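## Task

Set both the glass jar and the prescription vial inside the gray tray, each standing upright.

## Robot and tools

Robot: two Kinova Gen3 seven-joint arms, left_arm and right_arm, each ending in a vacuum cup rather than fingers. The tracked point of each arm is its cup point, the centre of the cup rim (31 mm across) when nothing touches it; the cup points along that point's own +z. About 3 cm behind the rim the tool body widens to roughly 5 cm sideways. Bases sit near (-0.033, +0.302, +0.047) m for left_arm and (-0.015, -0.266, +0.047) m for right_arm. A camera stand stands behind the arms.

Frames: positions, orientations (quat_wxyz) and velocities in results use the scene frame. Its origin is at table height midway between the nominal bases, +x points out over the table, +z up, and left_arm is on the +y side. Image left/right does not match arm names. Offsets you send are along each arm's own Hand target axes, not the scene axes. Reported poses may be off by a few centimetres, more at long reach.

A row is always 14 numbers, each in [-1, 1], covering both arms even if one is idle: left dx, dy, dz, rx, ry, rz, left suction, then right dx, dy, dz, rx, ry, rz, right suction. The six pose numbers are an offset from that arm's Hand target as it stood when the action or move began, not a pose. Scale: 1.0 equals 0.6 m for dx/dy/dz and 180 degrees for the rotation; rx, ry, rz form one rotation vector. Sending six zeros asks nothing new of that arm. Suction is a level, not an offset: +1 is full vacuum (about 55 kPa under ambient), fractions ask for part of it, 0.05 or less switches it off. The setting persists, so to keep a cup as it is, repeat its last suction number; a 0 actually turns it off.

execute_actions(actions, cameras): actions is a list of actions; each action is a table of up to 15 rows, one per 1/30 s step, and a short table repeats its final row to fill 15 steps. Every row in an action counts from the same starting Hand target, and each new action starts again from the current Hand target, so repeating an offset keeps moving. An empty list returns images and the full state, including the scene number.

move(target, speed, blend, blocking, cameras): drives each cup point in a straight line from its Hand target to the offset given. target is one 14-number row, or a list of up to 15 rows, all counted from the same starting Hand targets. speed is m/s, 0.002 to 0.5 (default 0.25), one value or one per target; turning is capped at twice that in rad/s and at 0.873 rad/s. blend (metres) rounds corners between listed targets; 0 stops at each. The whole move is capped at 10 s. Suction values in the first row are sent at the start; later rows' suction is sent on arrival there. Paths do not avoid obstacles or the other arm, overshoot more when fast, and faster contact hits harder. blocking=false returns after about 0.5 s while the move continues.

wait(seconds, cameras) lets time pass, 0 to 3600 s, without new commands. stop brakes a running move. zoom_image(camera, region) enlarges [x0, y0, x1, y1] pixels (at most 504 by 504) of cam_high, cam_low, cam_left_wrist or cam_right_wrist from the latest images (each 896x504). clear_fault(arm) clears a torque fault on left_arm or right_arm after a result reported it. read_manual gives only licence texts. finished_scene(scene) ends the scene permanently; after ending scene 1, make no further call in that reply. Scene 1 is practice, but damage there still counts.

Results: end_effector_position (m) and quaternion per arm; Hand target is the last commanded (possibly clipped) pose from which the next offsets count. The cup point often settles short of it; a new execute_actions row, even all zeros, re-requests it, or send the gap as an offset. A move adds a 'move:' line: done (within 3 mm and 2 degrees), off_target, moving, held, fault, plus limits such as paced (pose clipped) or held (steps withheld). suction_measured shows reached vacuum; part_present turns 1 at 0.50 and back to 0 below 0.45. Also shown: joint positions, torques, velocities, flange force (may say no reading), tool commands, wrist depth grids (7x7 cells in mm, '-' for none; glass is seen through), MOTOR HOT and FAULT lines.

Picking: switch suction on and press the rim fully onto a flat, smooth, sealed face; edges, holes or seams under the rim leak. Under vacuum the cup shortens, so the item rides up to about 13 mm nearer the tool. Release by resting the item on its support first, then turning suction off, and back off 20 mm. A cup sealed on the table pins the tool; switch suction off to free it. Orientation commands are clipped to 32 degrees from the current one per step; large turns can swing the elbow.

Avoid: dropping anything, above all glassware more than a few centimetres; knocking items off the table; hard hits on fixed or heavy things; arms touching each other; targets even millimetres past a firm contact (arms are stiff and press hard, risking torque faults, limits 104.5 N m for the first four joints and 51.3 N m for the last three). Long stretched or loaded holds heat motors; at 75 °C the arm sinks and stops for 30 to 60 s. Objects may be nudged occasionally. Thinking time lets the scene run on.

Each tool is called as name([rows], argument=value, ...), one row to a line, values as JSON.

## Session

execute_actions(actions=[])

Scene clock: 0.00 s.
left_arm: end_effector_position=(+0.3894, +0.6010, +0.3038) suction_measured=0.00 part_present=0 end_effector_quat_wxyz=(-0.001, +0.723, -0.679, -0.129) | right_arm: end_effector_position=(+0.2932, -0.5130, +0.3134) suction_measured=0.00 part_present=0 end_effector_quat_wxyz=(+0.250, +0.956, -0.117, +0.102)
Joint positions: left_arm=[-0.47 0.607 -0.104 1.308 -0.199 1.299 -2.007] | right_arm=[0.306 0.114 -0.002 2.146 0.738 0.711 -0.476]
Joint velocities: within noise
Joint torques (N m): no reading
Flange force (N): no reading
Wrist depth (mm): cam_left_wrist=[1318 1273 409 399 388 380 371 / 1348 1303 415 406 393 385 376 / 1367 1331 422 413 401 391 367 / 1399 1348 429 419 405 396 364 / 1417 1378 436 425 413 402 393 / 1445 1387 444 433 420 409 399 / 1470 1414 453 439 426 414 404] | cam_right_wrist=[351 368 381 391 413 430 452 / 365 382 397 377 429 448 471 / 380 396 412 396 450 469 491 / 395 412 430 446 467 487 516 / 413 428 443 463 486 512 545 / 1273 444 462 484 510 541 571 / 1356 463 484 508 532 1787 1884]
Hand target: left_arm +0.3894, +0.6010, +0.3038; -0.001, +0.723, -0.679, -0.129 | right_arm +0.2932, -0.5130, +0.3134; +0.250, +0.956, -0.117, +0.102
Tool commands: left_gripper/suction=+0.0 right_gripper/suction=+0.0

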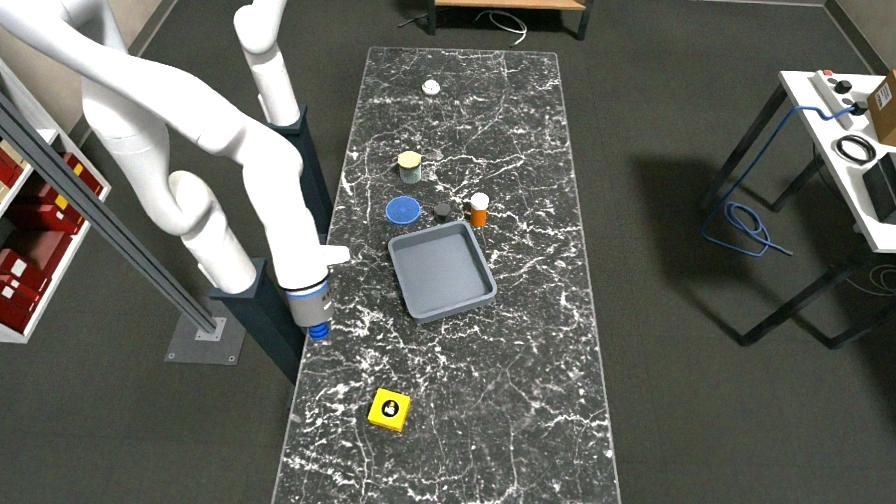

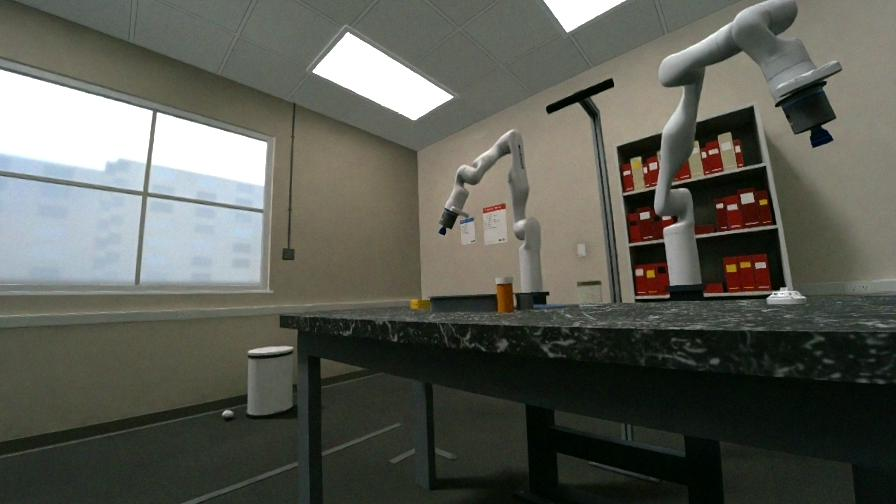

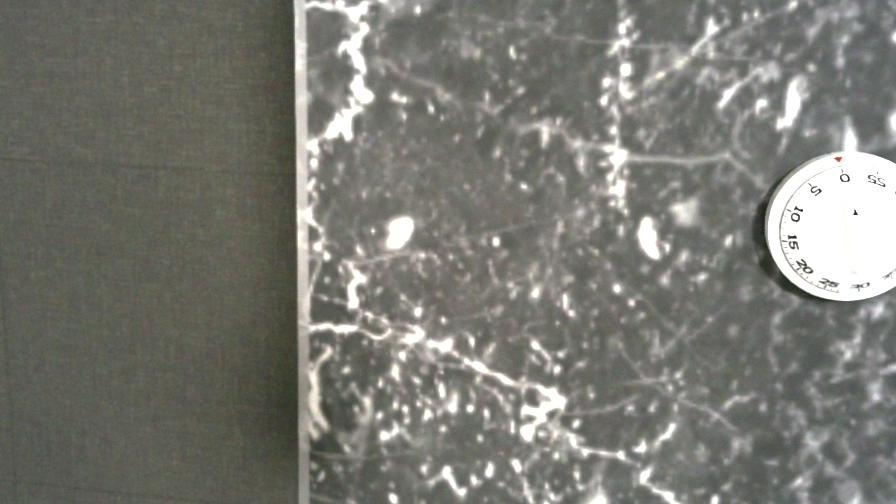

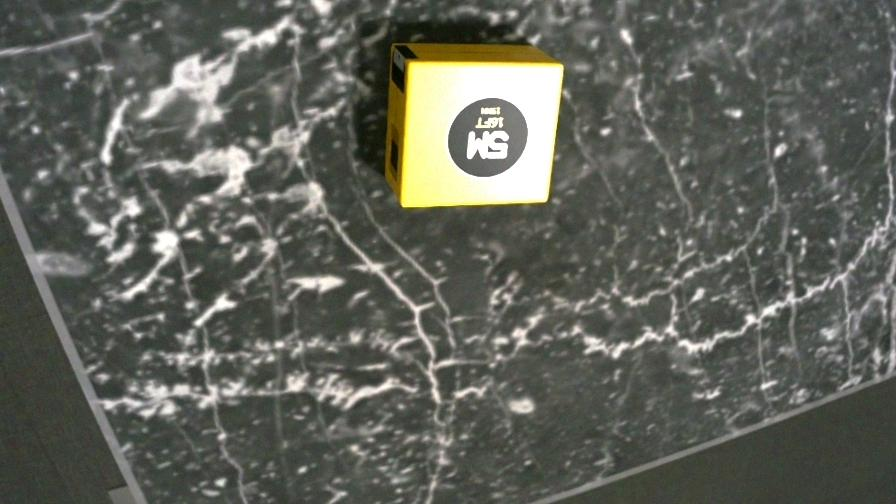

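move(target=[0.839,0.197,-0.128,0.0578,0.0587,0.0198,0,0.313,-0.69,-0.248,0.161,-0.066,-0.0754,0], cameras=["all"])

zoom_image(camera="cam_high", region=[360, 100, 560, 340])

Scene clock: 62.20 s.
left_arm: end_effector_position=(+0.3104, +0.0843, +0.3037) suction_measured=0.00 part_present=0 end_effector_quat_wxyz=(+0.000, +0.707, -0.707, +0.000) | right_arm: end_effector_position=(+0.5651, -0.1197, +0.3004) suction_measured=0.00 part_present=0 end_effector_quat_wxyz=(+0.000, +1.000, +0.000, +0.000)
Joint positions: left_arm=[0.349 0.319 0.208 1.763 -0.075 1.067 -0.99] | right_arm=[-0.135 0.775 -0.334 0.996 0.235 1.404 -0.425]
Joint torques (N m): left_arm=[-0.47 -12.16 1.16 -6.43 -0.39 0 0.21] | right_arm=[-0.75 -21.56 -1.57 -7.09 0 -0.1 0.13]
Flange force (N): left_arm=[0.4 -0.3 1.0] | right_arm=[4.5 0.0 1.8]
Wrist depth (mm): cam_left_wrist=[417 415 416 414 413 412 411 / 417 416 416 414 413 413 412 / 418 417 415 415 414 409 412 / 419 418 347 346 411 410 414 / 419 418 417 417 415 410 415 / 421 419 418 418 416 416 414 / 421 420 419 418 416 416 416] | cam_right_wrist=[412 414 413 414 416 416 418 / 407 412 413 414 415 415 417 / 405 370 412 324 414 415 417 / 408 410 411 412 414 414 416 / 408 406 363 412 413 413 415 / 405 405 407 410 412 413 415 / 405 405 406 410 410 412 413]
Hand target: left_arm +0.3104, +0.0843, +0.3037; +0.000, +0.707, -0.707, +0.000 | right_arm +0.5651, -0.1197, +0.3004; +0.000, +1.000, +0.000, +0.000
Off the commanded pose: left_arm 0.000 m, 0 deg | right_arm 0.000 m, 0 deg.
move: done

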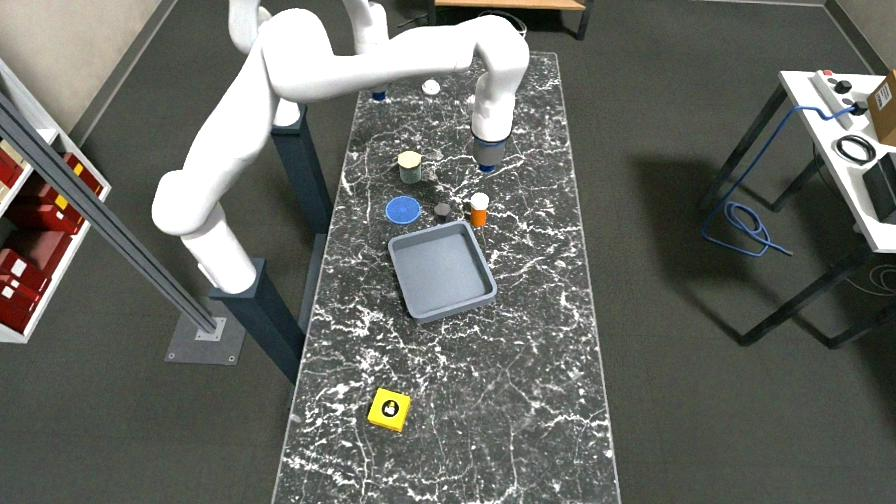

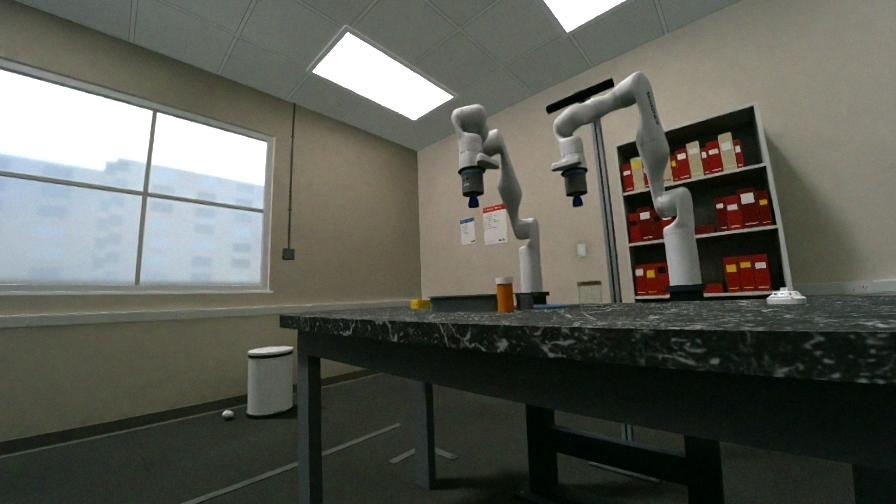

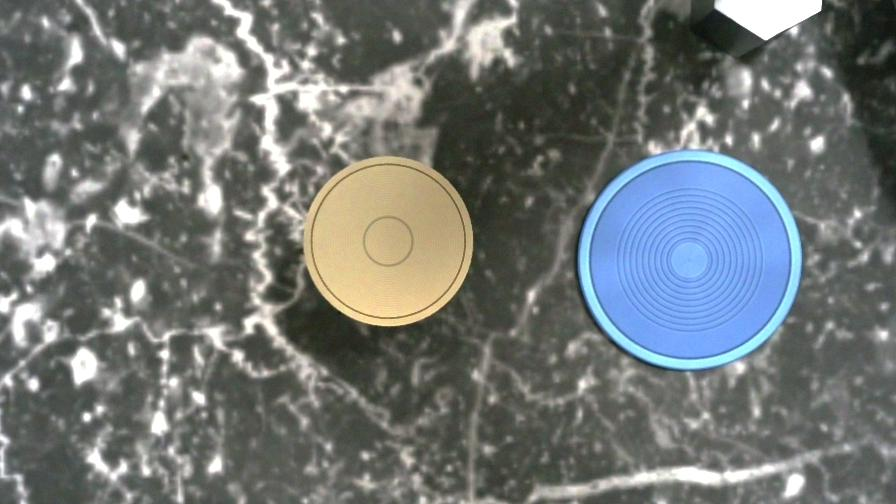

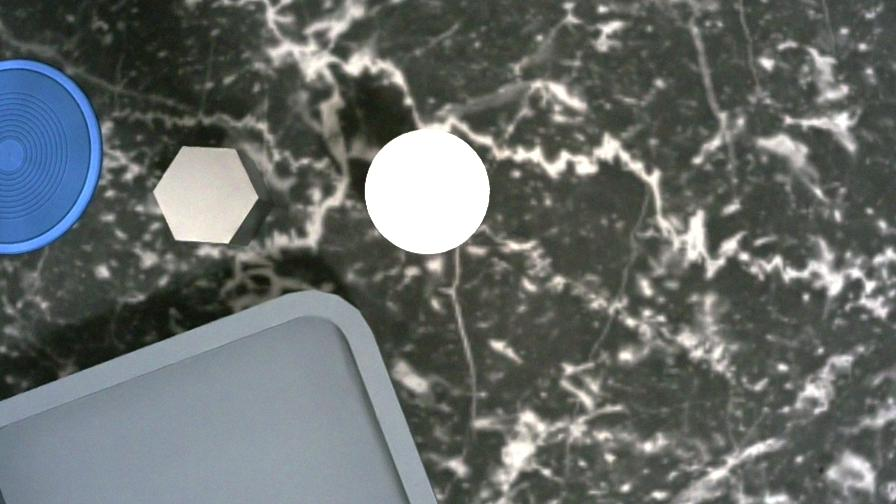

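Scaled by 2.100 from the camera's image (finer frame: 1280x720).

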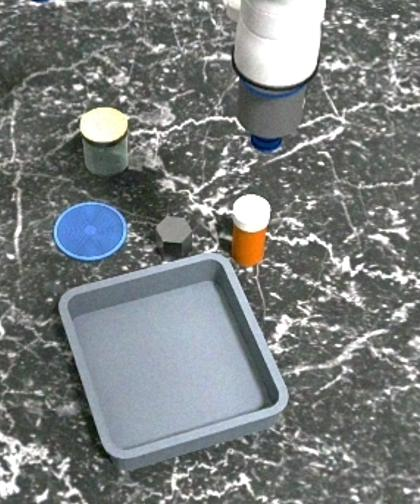

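move(target=[0,0,0.1667,0,0,0,0,0,0,0.1667,0,0,0,0], cameras=["cam_left_wrist","cam_right_wrist"])

Scene clock: 85.00 s.
left_arm: end_effector_position=(+0.3104, +0.0843, +0.2037) suction_measured=0.00 part_present=0 end_effector_quat_wxyz=(+0.000, +0.707, -0.707, +0.000) | right_arm: end_effector_position=(+0.5651, -0.1198, +0.2004) suction_measured=0.00 part_present=0 end_effector_quat_wxyz=(+0.000, +1.000, +0.000, +0.000)
Joint positions: left_arm=[0.374 0.472 0.182 1.918 -0.12 0.763 -0.949] | right_arm=[-0.127 0.86 -0.323 1.163 0.266 1.159 -0.458]
Joint torques (N m): left_arm=[-0.53 -13.36 1.34 -5.11 -0.41 0.01 0.19] | right_arm=[-0.75 -22.18 -1.77 -6.28 0.05 -0.12 0.14]
Flange force (N): left_arm=[0.9 0.2 1.4] | right_arm=[5.5 -0.3 2.5]
Wrist depth (mm): cam_left_wrist=[316 316 315 314 313 313 312 / 317 316 316 315 314 313 312 / 317 316 246 245 314 310 309 / 318 317 246 246 316 310 309 / 319 318 246 246 316 310 310 / 319 318 317 316 316 311 314 / 319 318 318 317 316 315 315] | cam_right_wrist=[312 313 313 315 315 315 316 / 310 311 313 224 314 315 316 / 310 271 312 224 314 314 315 / 309 311 311 312 313 315 315 / 309 307 311 312 312 313 313 / 262 307 307 310 312 313 313 / 306 306 307 311 311 312 313]
Hand target: left_arm +0.3104, +0.0843, +0.2037; +0.000, +0.707, -0.707, +0.000 | right_arm +0.5651, -0.1198, +0.2003; +0.000, +1.000, +0.000, +0.000
Off the commanded pose: left_arm 0.000 m, 0 deg | right_arm 0.000 m, 0 deg.
move: done

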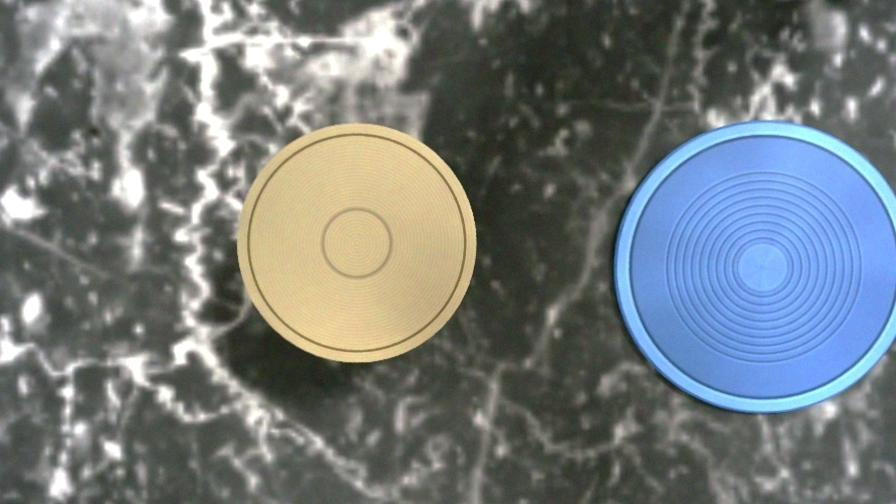

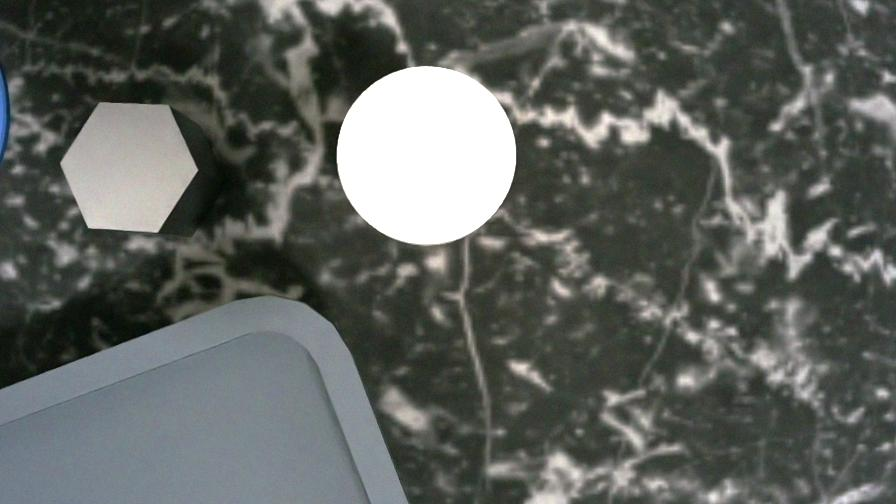

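move([
  [-0.0438,-0.0935,0.198,0,0,0,1,-0.0042,-0.1377,0.159,0,0,0,1],
  [-0.0438,-0.0935,0.230,0,0,0,1,-0.0042,-0.1377,0.1933,0,0,0,1],
], speed=[0.25,0.04], cameras=["cam_high"])

Scene clock: 119.10 s.
left_arm: end_effector_position=(+0.3666, +0.1107, +0.0657) suction_measured=0.48 part_present=0 end_effector_quat_wxyz=(+0.000, +0.707, -0.707, +0.000) | right_arm: end_effector_position=(+0.5625, -0.0372, +0.0844) suction_measured=0.69 part_present=1 end_effector_quat_wxyz=(+0.000, +1.000, +0.000, +0.000)
Joint positions: left_arm=[0.316 0.808 0.113 1.88 -0.185 0.464 -1.012] | right_arm=[-0.275 1.061 -0.295 1.132 0.309 0.99 -0.604]
Joint torques (N m): left_arm=[-0.49 -17.06 1.41 -3.39 -0.44 -0.2 0.19] | right_arm=[-0.83 -23.72 -1.84 -5.79 0.03 -0.12 0.14]
Flange force (N): left_arm=[1.5 -0.1 2.3] | right_arm=[4.5 -0.5 3.6]
Wrist depth (mm): cam_left_wrist=[177 177 176 176 176 175 175 / 178 177 177 176 176 176 175 / 178 177 177 177 176 176 176 / 178 178 177 177 176 176 176 / 179 178 178 177 177 177 176 / 179 178 178 177 177 177 176 / 179 179 178 178 178 177 177] | cam_right_wrist=[195 196 197 197 197 198 199 / 195 196 196 197 197 198 198 / 195 195 196 196 197 197 198 / 195 195 195 196 197 197 198 / 194 195 195 196 196 197 197 / 194 194 195 195 196 196 197 / 184 194 194 181 195 196 197]
Hand target: left_arm +0.3665, +0.1107, +0.0657; +0.000, +0.707, -0.707, +0.000 | right_arm +0.5625, -0.0372, +0.0843; +0.000, +1.000, +0.000, +0.000
Off the commanded pose: left_arm 0.000 m, 0 deg | right_arm 0.000 m, 0 deg.
move: done

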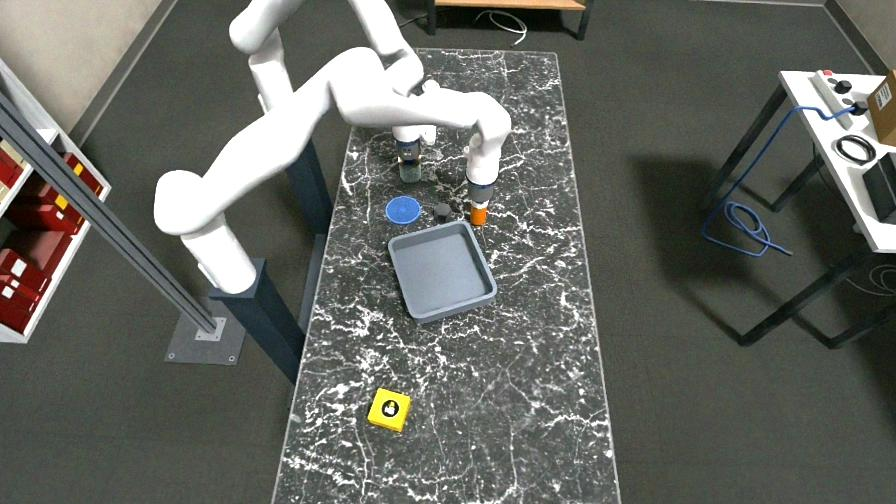

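move([
  [0,0,0.003,0,0,0,1,0,0,-0.05,0,0,0,1],
  [0,0,0.003,0,0,0,1,0,0,-0.16,0,0,0,1],
  [0,0,0.003,0,0,0,1,-0.106,0.342,-0.16,0,0,0,1],
  [0,0,0.003,0,0,0,1,-0.106,0.342,-0.04,0,0,0,1],
], speed=[0.06,0.2,0.25,0.15], blend=[0.005,0.03,0.02,0], cameras=["cam_high","cam_low","cam_right_wrist"])

zoom_image(camera="cam_high", region=[340, 100, 540, 340])

Scene clock: 128.37 s.
left_arm: end_effector_position=(+0.3665, +0.1107, +0.0639) suction_measured=0.98 part_present=1 end_effector_quat_wxyz=(+0.000, +0.707, -0.707, +0.000) | right_arm: end_effector_position=(+0.4988, -0.2424, +0.1085) suction_measured=0.99 part_present=1 end_effector_quat_wxyz=(+0.000, +1.000, +0.000, +0.000)
Joint positions: left_arm=[0.317 0.812 0.112 1.88 -0.186 0.46 -1.011] | right_arm=[0.091 0.831 -0.293 1.596 0.315 0.762 -0.349]
Joint torques (N m): left_arm=[-0.51 -17.14 1.48 -3.4 -0.4 0.07 0.18] | right_arm=[-0.82 -20.22 -1.86 -4.72 0.07 0 0.14]
Flange force (N): left_arm=[1.2 0.6 3.1] | right_arm=[3.6 1.3 4.5]
Wrist depth (mm): cam_left_wrist=[175 175 175 174 174 173 173 / 176 175 175 175 174 174 174 / 176 175 175 175 174 174 174 / 176 176 175 175 175 174 174 / 176 176 176 175 175 175 174 / 177 176 176 176 175 175 175 / 177 176 176 176 175 175 175] | cam_right_wrist=[218 218 218 219 220 181 224 / 217 218 218 219 219 183 223 / 217 217 218 218 219 195 223 / 216 217 217 218 218 208 174 / 216 216 217 217 218 218 174 / 215 216 217 217 217 218 178 / 215 215 216 - 217 218 189]
Hand target: left_arm +0.3665, +0.1107, +0.0639; +0.000, +0.707, -0.707, +0.000 | right_arm +0.4988, -0.2424, +0.1085; +0.000, +1.000, +0.000, +0.000
Off the commanded pose: left_arm 0.000 m, 0 deg | right_arm 0.000 m, 0 deg.
move: done

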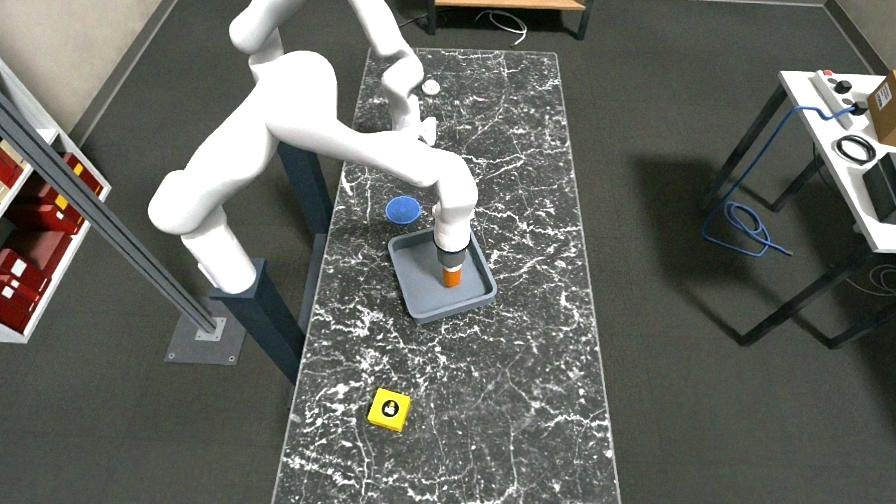

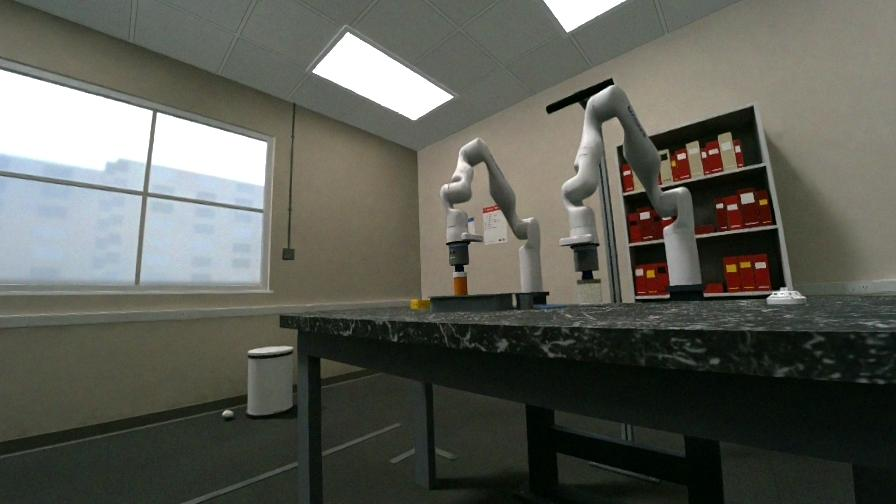

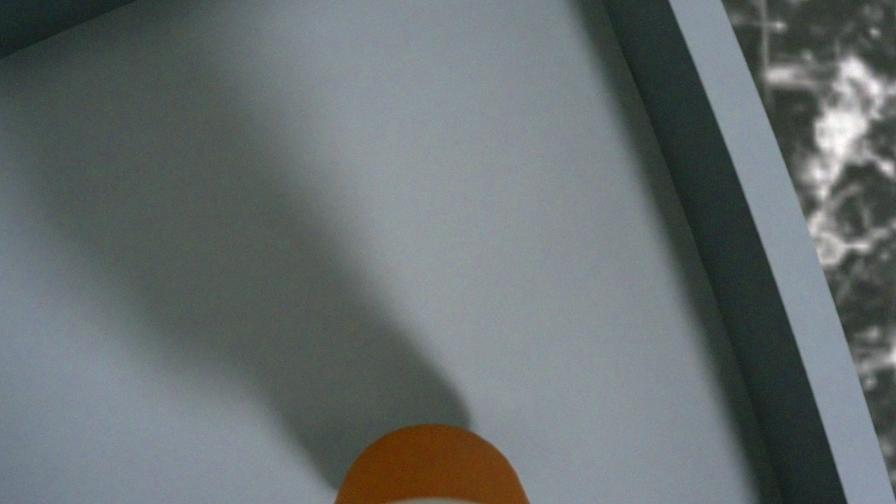

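Scaled by 2.100 from the camera's image (finer frame: 1280x720).

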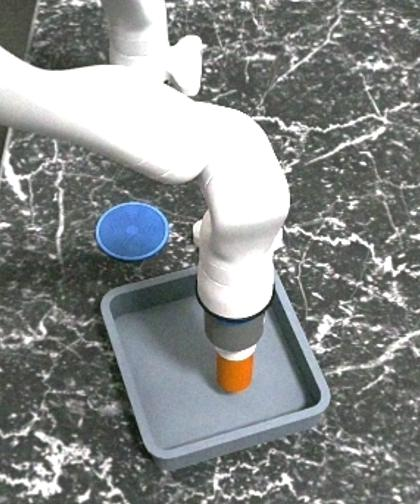

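move([
  [0,0,-0.01,0,0,0,1,0,0,0.0275,0,0,0,1],
  [0,0,-0.15,0,0,0,1,0,0,0.0375,0,0,0,1],
], speed=[0.1,0.2])

execute_actions(actions=[], cameras=["cam_left_wrist","cam_low"])

zoom_image(camera="cam_low", region=[420, 210, 620, 322])

Scene clock: 145.90 s.
left_arm: end_effector_position=(+0.3665, +0.1106, +0.1538) suction_measured=0.98 part_present=1 end_effector_quat_wxyz=(+0.000, +0.707, -0.707, +0.000) | right_arm: end_effector_position=(+0.4988, -0.2424, +0.0860) suction_measured=0.99 part_present=1 end_effector_quat_wxyz=(+0.000, +1.000, +0.000, +0.000)
Joint positions: left_arm=[0.284 0.625 0.16 1.843 -0.149 0.685 -1.042] | right_arm=[0.083 0.87 -0.28 1.604 0.329 0.715 -0.36]
Joint torques (N m): left_arm=[-0.47 -16.14 1.53 -4.86 -0.41 -0.19 0.28] | right_arm=[-0.76 -20.36 -1.68 -4.51 0.06 -0.14 0.17]
Flange force (N): left_arm=[1.2 -0.8 2.6] | right_arm=[3.4 1.2 4.2]
Wrist depth (mm): cam_left_wrist=[266 265 264 264 264 263 262 / 266 265 265 264 264 263 262 / 267 266 265 264 264 264 263 / 267 266 266 265 265 264 264 / 267 267 266 266 265 265 262 / 268 267 266 266 266 265 260 / 268 268 267 266 266 265 260] | cam_right_wrist=[195 195 196 196 197 184 201 / 194 195 195 196 196 190 - / 194 195 195 196 196 195 - / 194 194 195 195 196 196 - / 193 194 194 195 196 196 174 / 193 194 194 194 195 195 184 / 193 193 194 - 195 195 189]
Hand target: left_arm +0.3665, +0.1106, +0.1539; +0.000, +0.707, -0.707, +0.000 | right_arm +0.4988, -0.2424, +0.0860; +0.000, +1.000, +0.000, +0.000
Off the commanded pose: left_arm 0.000 m, 0 deg | right_arm 0.000 m, 0 deg.
move: done

Scene clock: 145.90 s.
left_arm: end_effector_position=(+0.3665, +0.1106, +0.1538) suction_measured=0.98 part_present=1 end_effector_quat_wxyz=(+0.000, +0.707, -0.707, +0.000) | right_arm: end_effector_position=(+0.4988, -0.2424, +0.0860) suction_measured=0.99 part_present=1 end_effector_quat_wxyz=(+0.000, +1.000, +0.000, +0.000)
Joint positions: left_arm=[0.284 0.625 0.16 1.843 -0.149 0.685 -1.042] | right_arm=[0.083 0.87 -0.28 1.604 0.329 0.715 -0.36]
Joint velocities: within noise
Joint torques (N m): left_arm=[-0.47 -16.14 1.53 -4.86 -0.41 -0.19 0.28] | right_arm=[-0.76 -20.36 -1.68 -4.51 0.06 -0.14 0.17]
Flange force (N): left_arm=[1.2 -0.8 2.6] | right_arm=[3.4 1.2 4.2]
Wrist depth (mm): cam_left_wrist=[266 265 264 264 264 263 262 / 266 265 265 264 264 263 262 / 267 266 265 264 264 264 263 / 267 266 266 265 265 264 264 / 267 267 266 266 265 265 262 / 268 267 266 266 266 265 260 / 268 268 267 266 266 265 260] | cam_right_wrist=[195 195 196 196 197 184 201 / 194 195 195 196 196 190 - / 194 195 195 196 196 195 - / 194 194 195 195 196 196 - / 193 194 194 195 196 196 174 / 193 194 194 194 195 195 184 / 193 193 194 - 195 195 189]
Hand target: left_arm +0.3665, +0.1106, +0.1539; +0.000, +0.707, -0.707, +0.000 | right_arm +0.4988, -0.2424, +0.0860; +0.000, +1.000, +0.000, +0.000
Tool commands: left_gripper/suction=+1.0 right_gripper/suction=+1.0
Off the commanded pose: left_arm 0.000 m, 0 deg | right_arm 0.000 m, 0 deg.
Images, in order (width x height): cam_low 896x504, cam_left_wrist 896x504.

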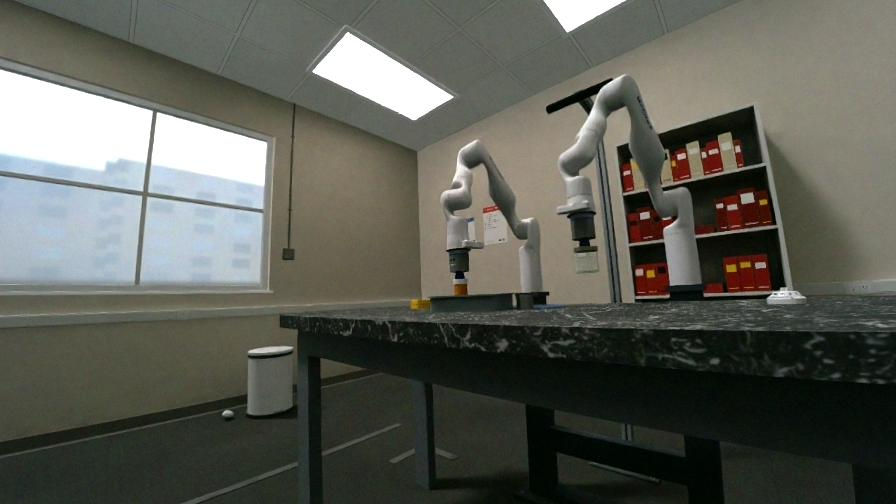

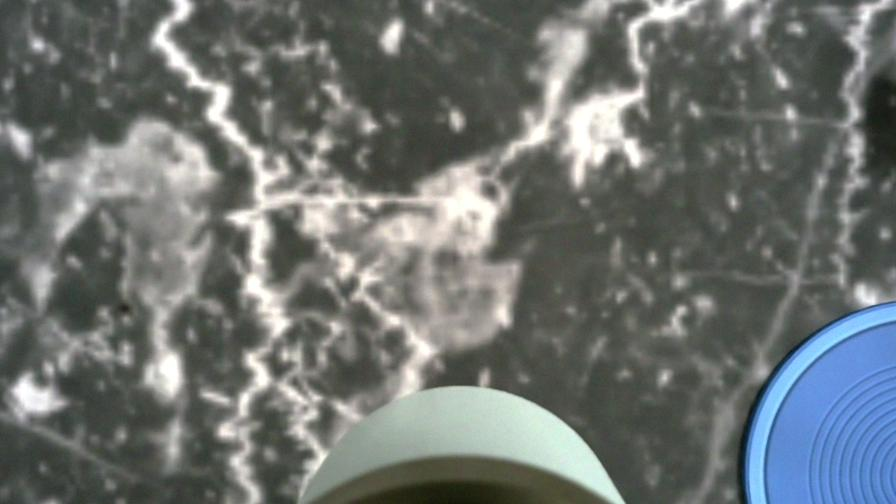

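Scaled by 2.520 from the camera's image (finer frame: 1280x720).

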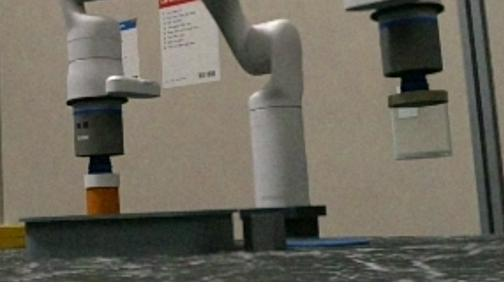

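move(target=[0,0,0,0,0,0,1,0,0,0.0083,0,0,0,1], speed=0.02)

move(target=[0,0,0,0,0,0,1,0,0,0.0034,0,0,0,1], speed=0.02)

move(target=[0,0,0,0,0,0,1,0,0,0.0034,0,0,0,1], speed=0.02)

Scene clock: 152.53 s.
left_arm: end_effector_position=(+0.3665, +0.1106, +0.1539) suction_measured=0.98 part_present=1 end_effector_quat_wxyz=(+0.000, +0.707, -0.707, +0.000) | right_arm: end_effector_position=(+0.4988, -0.2424, +0.0811) suction_measured=0.96 part_present=1 end_effector_quat_wxyz=(+0.000, +1.000, +0.000, +0.000)
Joint positions: left_arm=[0.284 0.625 0.16 1.843 -0.149 0.685 -1.042] | right_arm=[0.082 0.879 -0.277 1.605 0.332 0.705 -0.362]
Joint torques (N m): left_arm=[-0.45 -15.92 1.43 -5 -0.43 0.01 0.26] | right_arm=[-0.8 -20.38 -1.7 -4.47 0.02 -0.13 0.13]
Flange force (N): left_arm=[0.6 0.3 2.8] | right_arm=[3.3 1.3 4.2]
Wrist depth (mm): cam_left_wrist=[266 265 264 264 264 263 262 / 266 266 265 264 264 263 263 / 266 266 265 264 264 263 263 / 267 266 266 265 265 264 263 / 268 267 266 266 265 264 262 / 268 267 267 266 266 265 260 / 269 268 267 267 266 265 260] | cam_right_wrist=[190 190 191 192 192 179 - / 190 190 191 191 192 187 - / 189 190 190 191 191 191 - / 189 190 190 190 191 191 - / 189 189 189 190 190 191 174 / 188 189 189 190 190 191 181 / 188 189 189 - 190 190 186]
Hand target: left_arm +0.3665, +0.1106, +0.1539; +0.000, +0.707, -0.707, +0.000 | right_arm +0.4988, -0.2424, +0.0810; +0.000, +1.000, +0.000, +0.000
Off the commanded pose: left_arm 0.000 m, 0 deg | right_arm 0.000 m, 0 deg.
move: done

Scene clock: 153.03 s.
left_arm: end_effector_position=(+0.3665, +0.1106, +0.1539) suction_measured=0.98 part_present=1 end_effector_quat_wxyz=(+0.000, +0.707, -0.707, +0.000) | right_arm: end_effector_position=(+0.4988, -0.2424, +0.0790) suction_measured=0.98 part_present=1 end_effector_quat_wxyz=(+0.000, +1.000, +0.000, +0.000)
Joint positions: left_arm=[0.284 0.625 0.16 1.843 -0.149 0.685 -1.042] | right_arm=[0.081 0.883 -0.276 1.605 0.333 0.7 -0.363]
Joint torques (N m): left_arm=[-0.52 -15.88 1.53 -4.91 -0.42 0.06 0.19] | right_arm=[-1.19 -15.56 -1.55 -3.24 0.02 -0.64 0.1]
Flange force (N): left_arm=[1.0 0.3 2.8] | right_arm=[2.1 2.2 -6.1]
Wrist depth (mm): cam_left_wrist=[266 265 264 264 263 263 262 / 266 265 265 264 264 264 263 / 267 266 265 264 264 263 263 / 267 266 266 265 265 264 263 / 267 267 266 266 265 264 262 / 268 267 267 266 266 265 260 / 268 267 267 267 266 265 261] | cam_right_wrist=[188 189 189 190 190 178 - / 188 188 189 189 190 186 - / 188 188 188 189 189 190 - / 187 188 188 189 189 190 - / 187 187 188 188 189 189 174 / 187 187 187 188 188 189 178 / 186 187 187 - 188 188 186]
Hand target: left_arm +0.3665, +0.1106, +0.1539; +0.000, +0.707, -0.707, +0.000 | right_arm +0.4988, -0.2424, +0.0790; +0.000, +1.000, +0.000, +0.000
Off the commanded pose: left_arm 0.000 m, 0 deg | right_arm 0.000 m, 0 deg.
move: done

Scene clock: 153.53 s.
left_arm: end_effector_position=(+0.3665, +0.1106, +0.1539) suction_measured=0.98 part_present=1 end_effector_quat_wxyz=(+0.000, +0.707, -0.707, +0.000) | right_arm: end_effector_position=(+0.4989, -0.2424, +0.0770) suction_measured=0.99 part_present=1 end_effector_quat_wxyz=(+0.000, +1.000, +0.000, +0.000)
Joint positions: left_arm=[0.284 0.625 0.16 1.843 -0.149 0.685 -1.042] | right_arm=[0.08 0.887 -0.274 1.606 0.334 0.696 -0.364]
Joint torques (N m): left_arm=[-0.53 -15.85 1.48 -4.92 -0.45 0.02 0.23] | right_arm=[-2.09 6 -0.08 2.98 -0.06 -1.86 0.21]
Flange force (N): left_arm=[1.0 0.3 2.7] | right_arm=[-2.5 4.0 -50.1]
Wrist depth (mm): cam_left_wrist=[265 265 264 264 264 263 262 / 266 265 265 264 264 263 263 / 267 266 265 264 264 264 263 / 267 266 265 265 265 264 263 / 268 267 266 266 264 264 262 / 268 267 266 266 266 265 260 / 268 268 267 266 266 265 260] | cam_right_wrist=[187 188 189 189 190 176 - / 187 188 188 189 189 183 - / 187 187 188 189 189 189 - / 186 187 188 188 189 189 - / 186 187 187 188 188 189 174 / 186 186 187 187 188 189 176 / 185 186 186 172 187 188 184]
Hand target: left_arm +0.3665, +0.1106, +0.1539; +0.000, +0.707, -0.707, +0.000 | right_arm +0.4988, -0.2424, +0.0769; +0.000, +1.000, +0.000, +0.000
Off the commanded pose: left_arm 0.000 m, 0 deg | right_arm 0.000 m, 0 deg.
move: done

move([
  [0,0,0,0,0,0,1,0,0,-0.0035,0,0,0,0],
  [0,0,0,0,0,0,1,0,0,-0.006,0,0,0,0],
  [0,0,0,0,0,0,1,0,0,-0.25,0,0,0,0],
  [0.456,-0.1675,0,0,0,0,1,-0.2,0.5,-0.25,0,0,0,0],
  [0.456,-0.1675,0.140,0,0,0,1,-0.2,0.5,-0.25,0,0,0,0],
], speed=[0.005,0.002,0.15,0.25,0.15], cameras=["cam_high","cam_low"])

zoom_image(camera="cam_high", region=[340, 100, 540, 340])

Scene clock: 169.00 s.
left_arm: end_effector_position=(+0.4671, -0.1629, +0.0698) suction_measured=0.98 part_present=1 end_effector_quat_wxyz=(+0.000, +0.707, -0.707, +0.000) | right_arm: end_effector_position=(+0.3788, -0.5422, +0.2272) suction_measured=0.00 part_present=0 end_effector_quat_wxyz=(+0.000, +1.000, +0.000, +0.000)
Joint positions: left_arm=[0.661 1.23 0.17 0.771 -0.176 1.152 -0.782] | right_arm=[0.767 0.582 -0.309 1.62 0.205 0.972 0.383]
Joint torques (N m): left_arm=[-0.42 -24.4 1.76 -7 -0.46 0.06 0.22] | right_arm=[-0.79 -17.46 -1.38 -5.64 0.1 -0.1 0.09]
Flange force (N): left_arm=[-0.1 0.9 1.8] | right_arm=[2.7 3.8 2.4]
Wrist depth (mm): cam_left_wrist=[180 179 - - 175 175 174 / 180 - - 176 176 175 175 / - 177 176 176 176 175 175 / 178 177 177 176 176 175 175 / 178 177 177 177 176 176 175 / 177 178 177 177 177 176 176 / - 178 178 177 177 176 176] | cam_right_wrist=[339 340 341 341 343 343 345 / 338 340 341 341 342 342 344 / 337 338 339 340 341 343 343 / 336 338 339 340 341 341 342 / 336 338 338 339 340 340 341 / 336 336 337 303 339 340 341 / 335 336 336 303 339 339 339]
Hand target: left_arm +0.4671, -0.1629, +0.0697; +0.000, +0.707, -0.707, +0.000 | right_arm +0.3788, -0.5422, +0.2272; +0.000, +1.000, +0.000, +0.000
Off the commanded pose: left_arm 0.000 m, 0 deg | right_arm 0.000 m, 0 deg.
move: done

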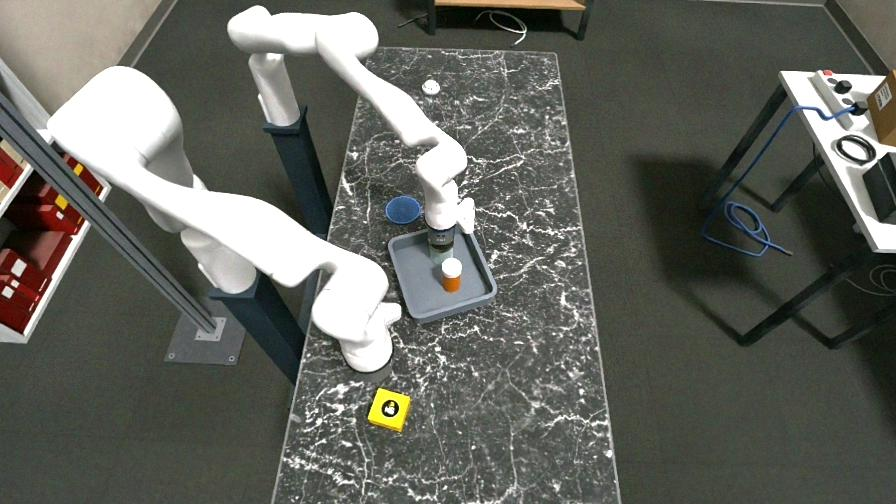

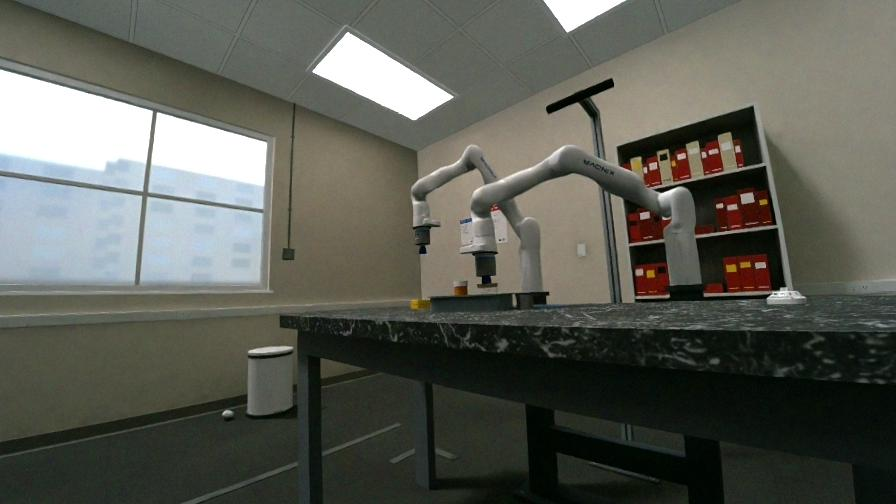

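Scaled by 2.100 from the camera's image (finer frame: 1280x720).

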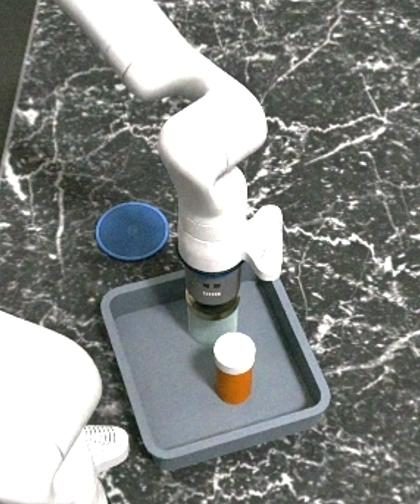

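move(target=[0,0,0.0157,0,0,0,1,0,0,0,0,0,0,0], speed=0.03)

move([
  [0,0,-0.0005,0,0,0,0,0,0,0,0,0,0,0],
  [0,0,-0.005,0,0,0,0,0,0,0,0,0,0,0],
  [0,0,-0.25,0,0,0,0,0,0,0,0,0,0,0],
], speed=[0.005,0.002,0.15], cameras=["cam_high","cam_low"])

finished_scene(scene=1)

Scene clock: 176.10 s.
left_arm: end_effector_position=(+0.4673, -0.1630, +0.0608) suction_measured=0.96 part_present=1 end_effector_quat_wxyz=(+0.000, +0.707, -0.707, +0.000) | right_arm: end_effector_position=(+0.3788, -0.5422, +0.2272) suction_measured=0.00 part_present=0 end_effector_quat_wxyz=(+0.000, +1.000, +0.000, +0.000)
Joint positions: left_arm=[0.661 1.243 0.169 0.772 -0.177 1.137 -0.782] | right_arm=[0.767 0.582 -0.309 1.62 0.205 0.972 0.383]
Joint torques (N m): left_arm=[-0.11 0.34 0.39 0.78 -0.43 -2.73 0.2] | right_arm=[-0.73 -17.5 -1.42 -5.72 0.04 -0.11 0.16]
Flange force (N): left_arm=[-5.1 5.5 -38.6] | right_arm=[2.7 3.5 2.7]
Wrist depth (mm): cam_left_wrist=[173 173 - - 169 168 168 / - - - 169 169 169 168 / - 170 170 170 169 169 168 / 171 170 170 170 169 169 169 / 171 170 170 170 170 169 169 / 171 171 171 170 170 169 169 / 171 171 171 170 170 170 169] | cam_right_wrist=[339 340 341 342 343 344 345 / 338 339 340 341 342 342 344 / 337 339 340 340 341 342 344 / 337 338 339 339 341 342 342 / 336 337 337 339 340 341 341 / 336 337 337 303 339 341 341 / 335 336 335 303 339 339 340]
Hand target: left_arm +0.4672, -0.1629, +0.0603; +0.000, +0.707, -0.707, +0.000 | right_arm +0.3788, -0.5422, +0.2272; +0.000, +1.000, +0.000, +0.000
Off the commanded pose: left_arm 0.001 m, 0 deg | right_arm 0.000 m, 0 deg.
move: done

Scene clock: 179.53 s.
left_arm: end_effector_position=(+0.4671, -0.1630, +0.2103) suction_measured=0.00 part_present=0 end_effector_quat_wxyz=(+0.000, +0.707, -0.707, +0.000) | right_arm: end_effector_position=(+0.3788, -0.5422, +0.2272) suction_measured=0.00 part_present=0 end_effector_quat_wxyz=(+0.000, +1.000, +0.000, +0.000)
Joint positions: left_arm=[0.665 1.086 0.187 0.63 -0.168 1.435 -0.797] | right_arm=[0.767 0.582 -0.309 1.62 0.205 0.972 0.383]
Joint torques (N m): left_arm=[-0.47 -22.87 1.62 -7.24 -0.43 0.19 0.2] | right_arm=[-0.79 -17.46 -1.4 -5.7 0.02 -0.11 0.13]
Flange force (N): left_arm=[-1.2 2.2 1.0] | right_arm=[2.6 3.6 2.6]
Wrist depth (mm): cam_left_wrist=[321 320 320 319 318 270 309 / 322 321 320 271 315 314 314 / 322 321 272 317 316 315 314 / 323 276 318 317 316 315 315 / 323 274 319 317 317 240 227 / 283 317 319 248 317 237 227 / 283 323 276 248 248 317 316] | cam_right_wrist=[339 341 341 341 343 344 345 / 339 340 340 341 342 343 343 / 337 339 339 340 341 341 342 / 337 338 339 340 341 342 342 / 337 337 338 339 340 340 341 / 336 336 337 304 339 340 341 / 334 336 335 303 339 339 339]
Hand target: left_arm +0.4671, -0.1630, +0.2103; +0.000, +0.707, -0.707, +0.000 | right_arm +0.3788, -0.5422, +0.2272; +0.000, +1.000, +0.000, +0.000
Off the commanded pose: left_arm 0.000 m, 0 deg | right_arm 0.000 m, 0 deg.
move: done

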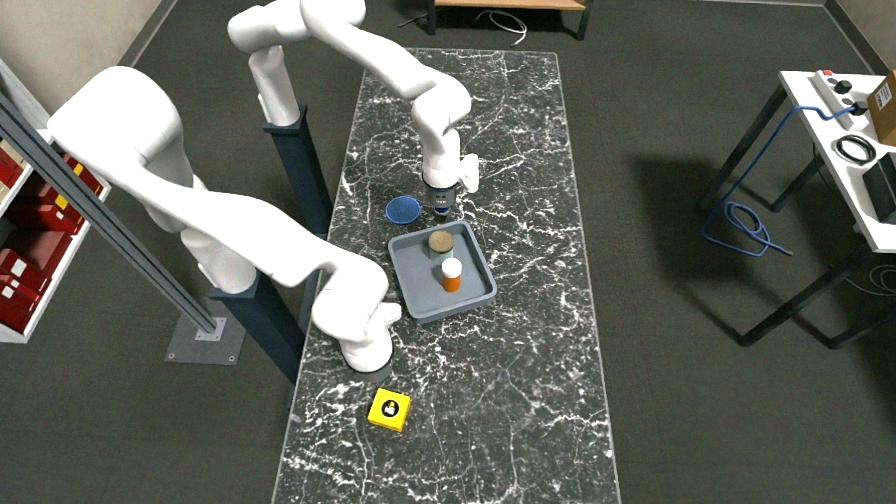

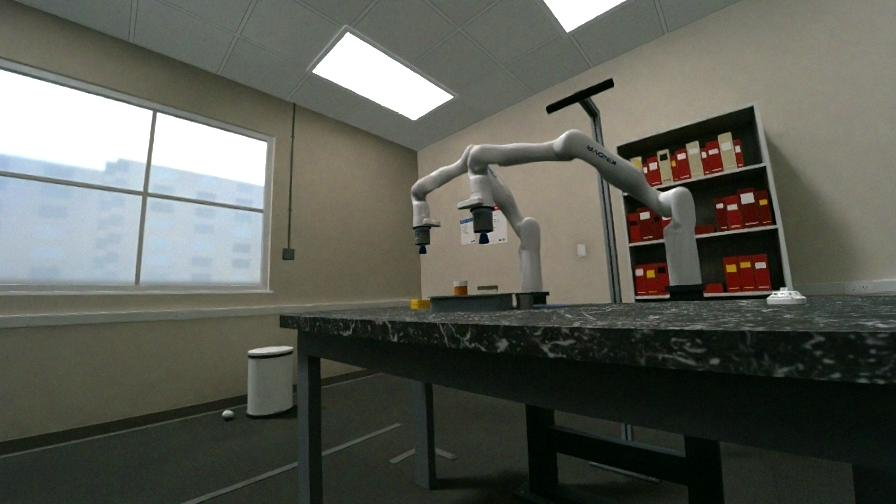

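The scene is finished: the task was done.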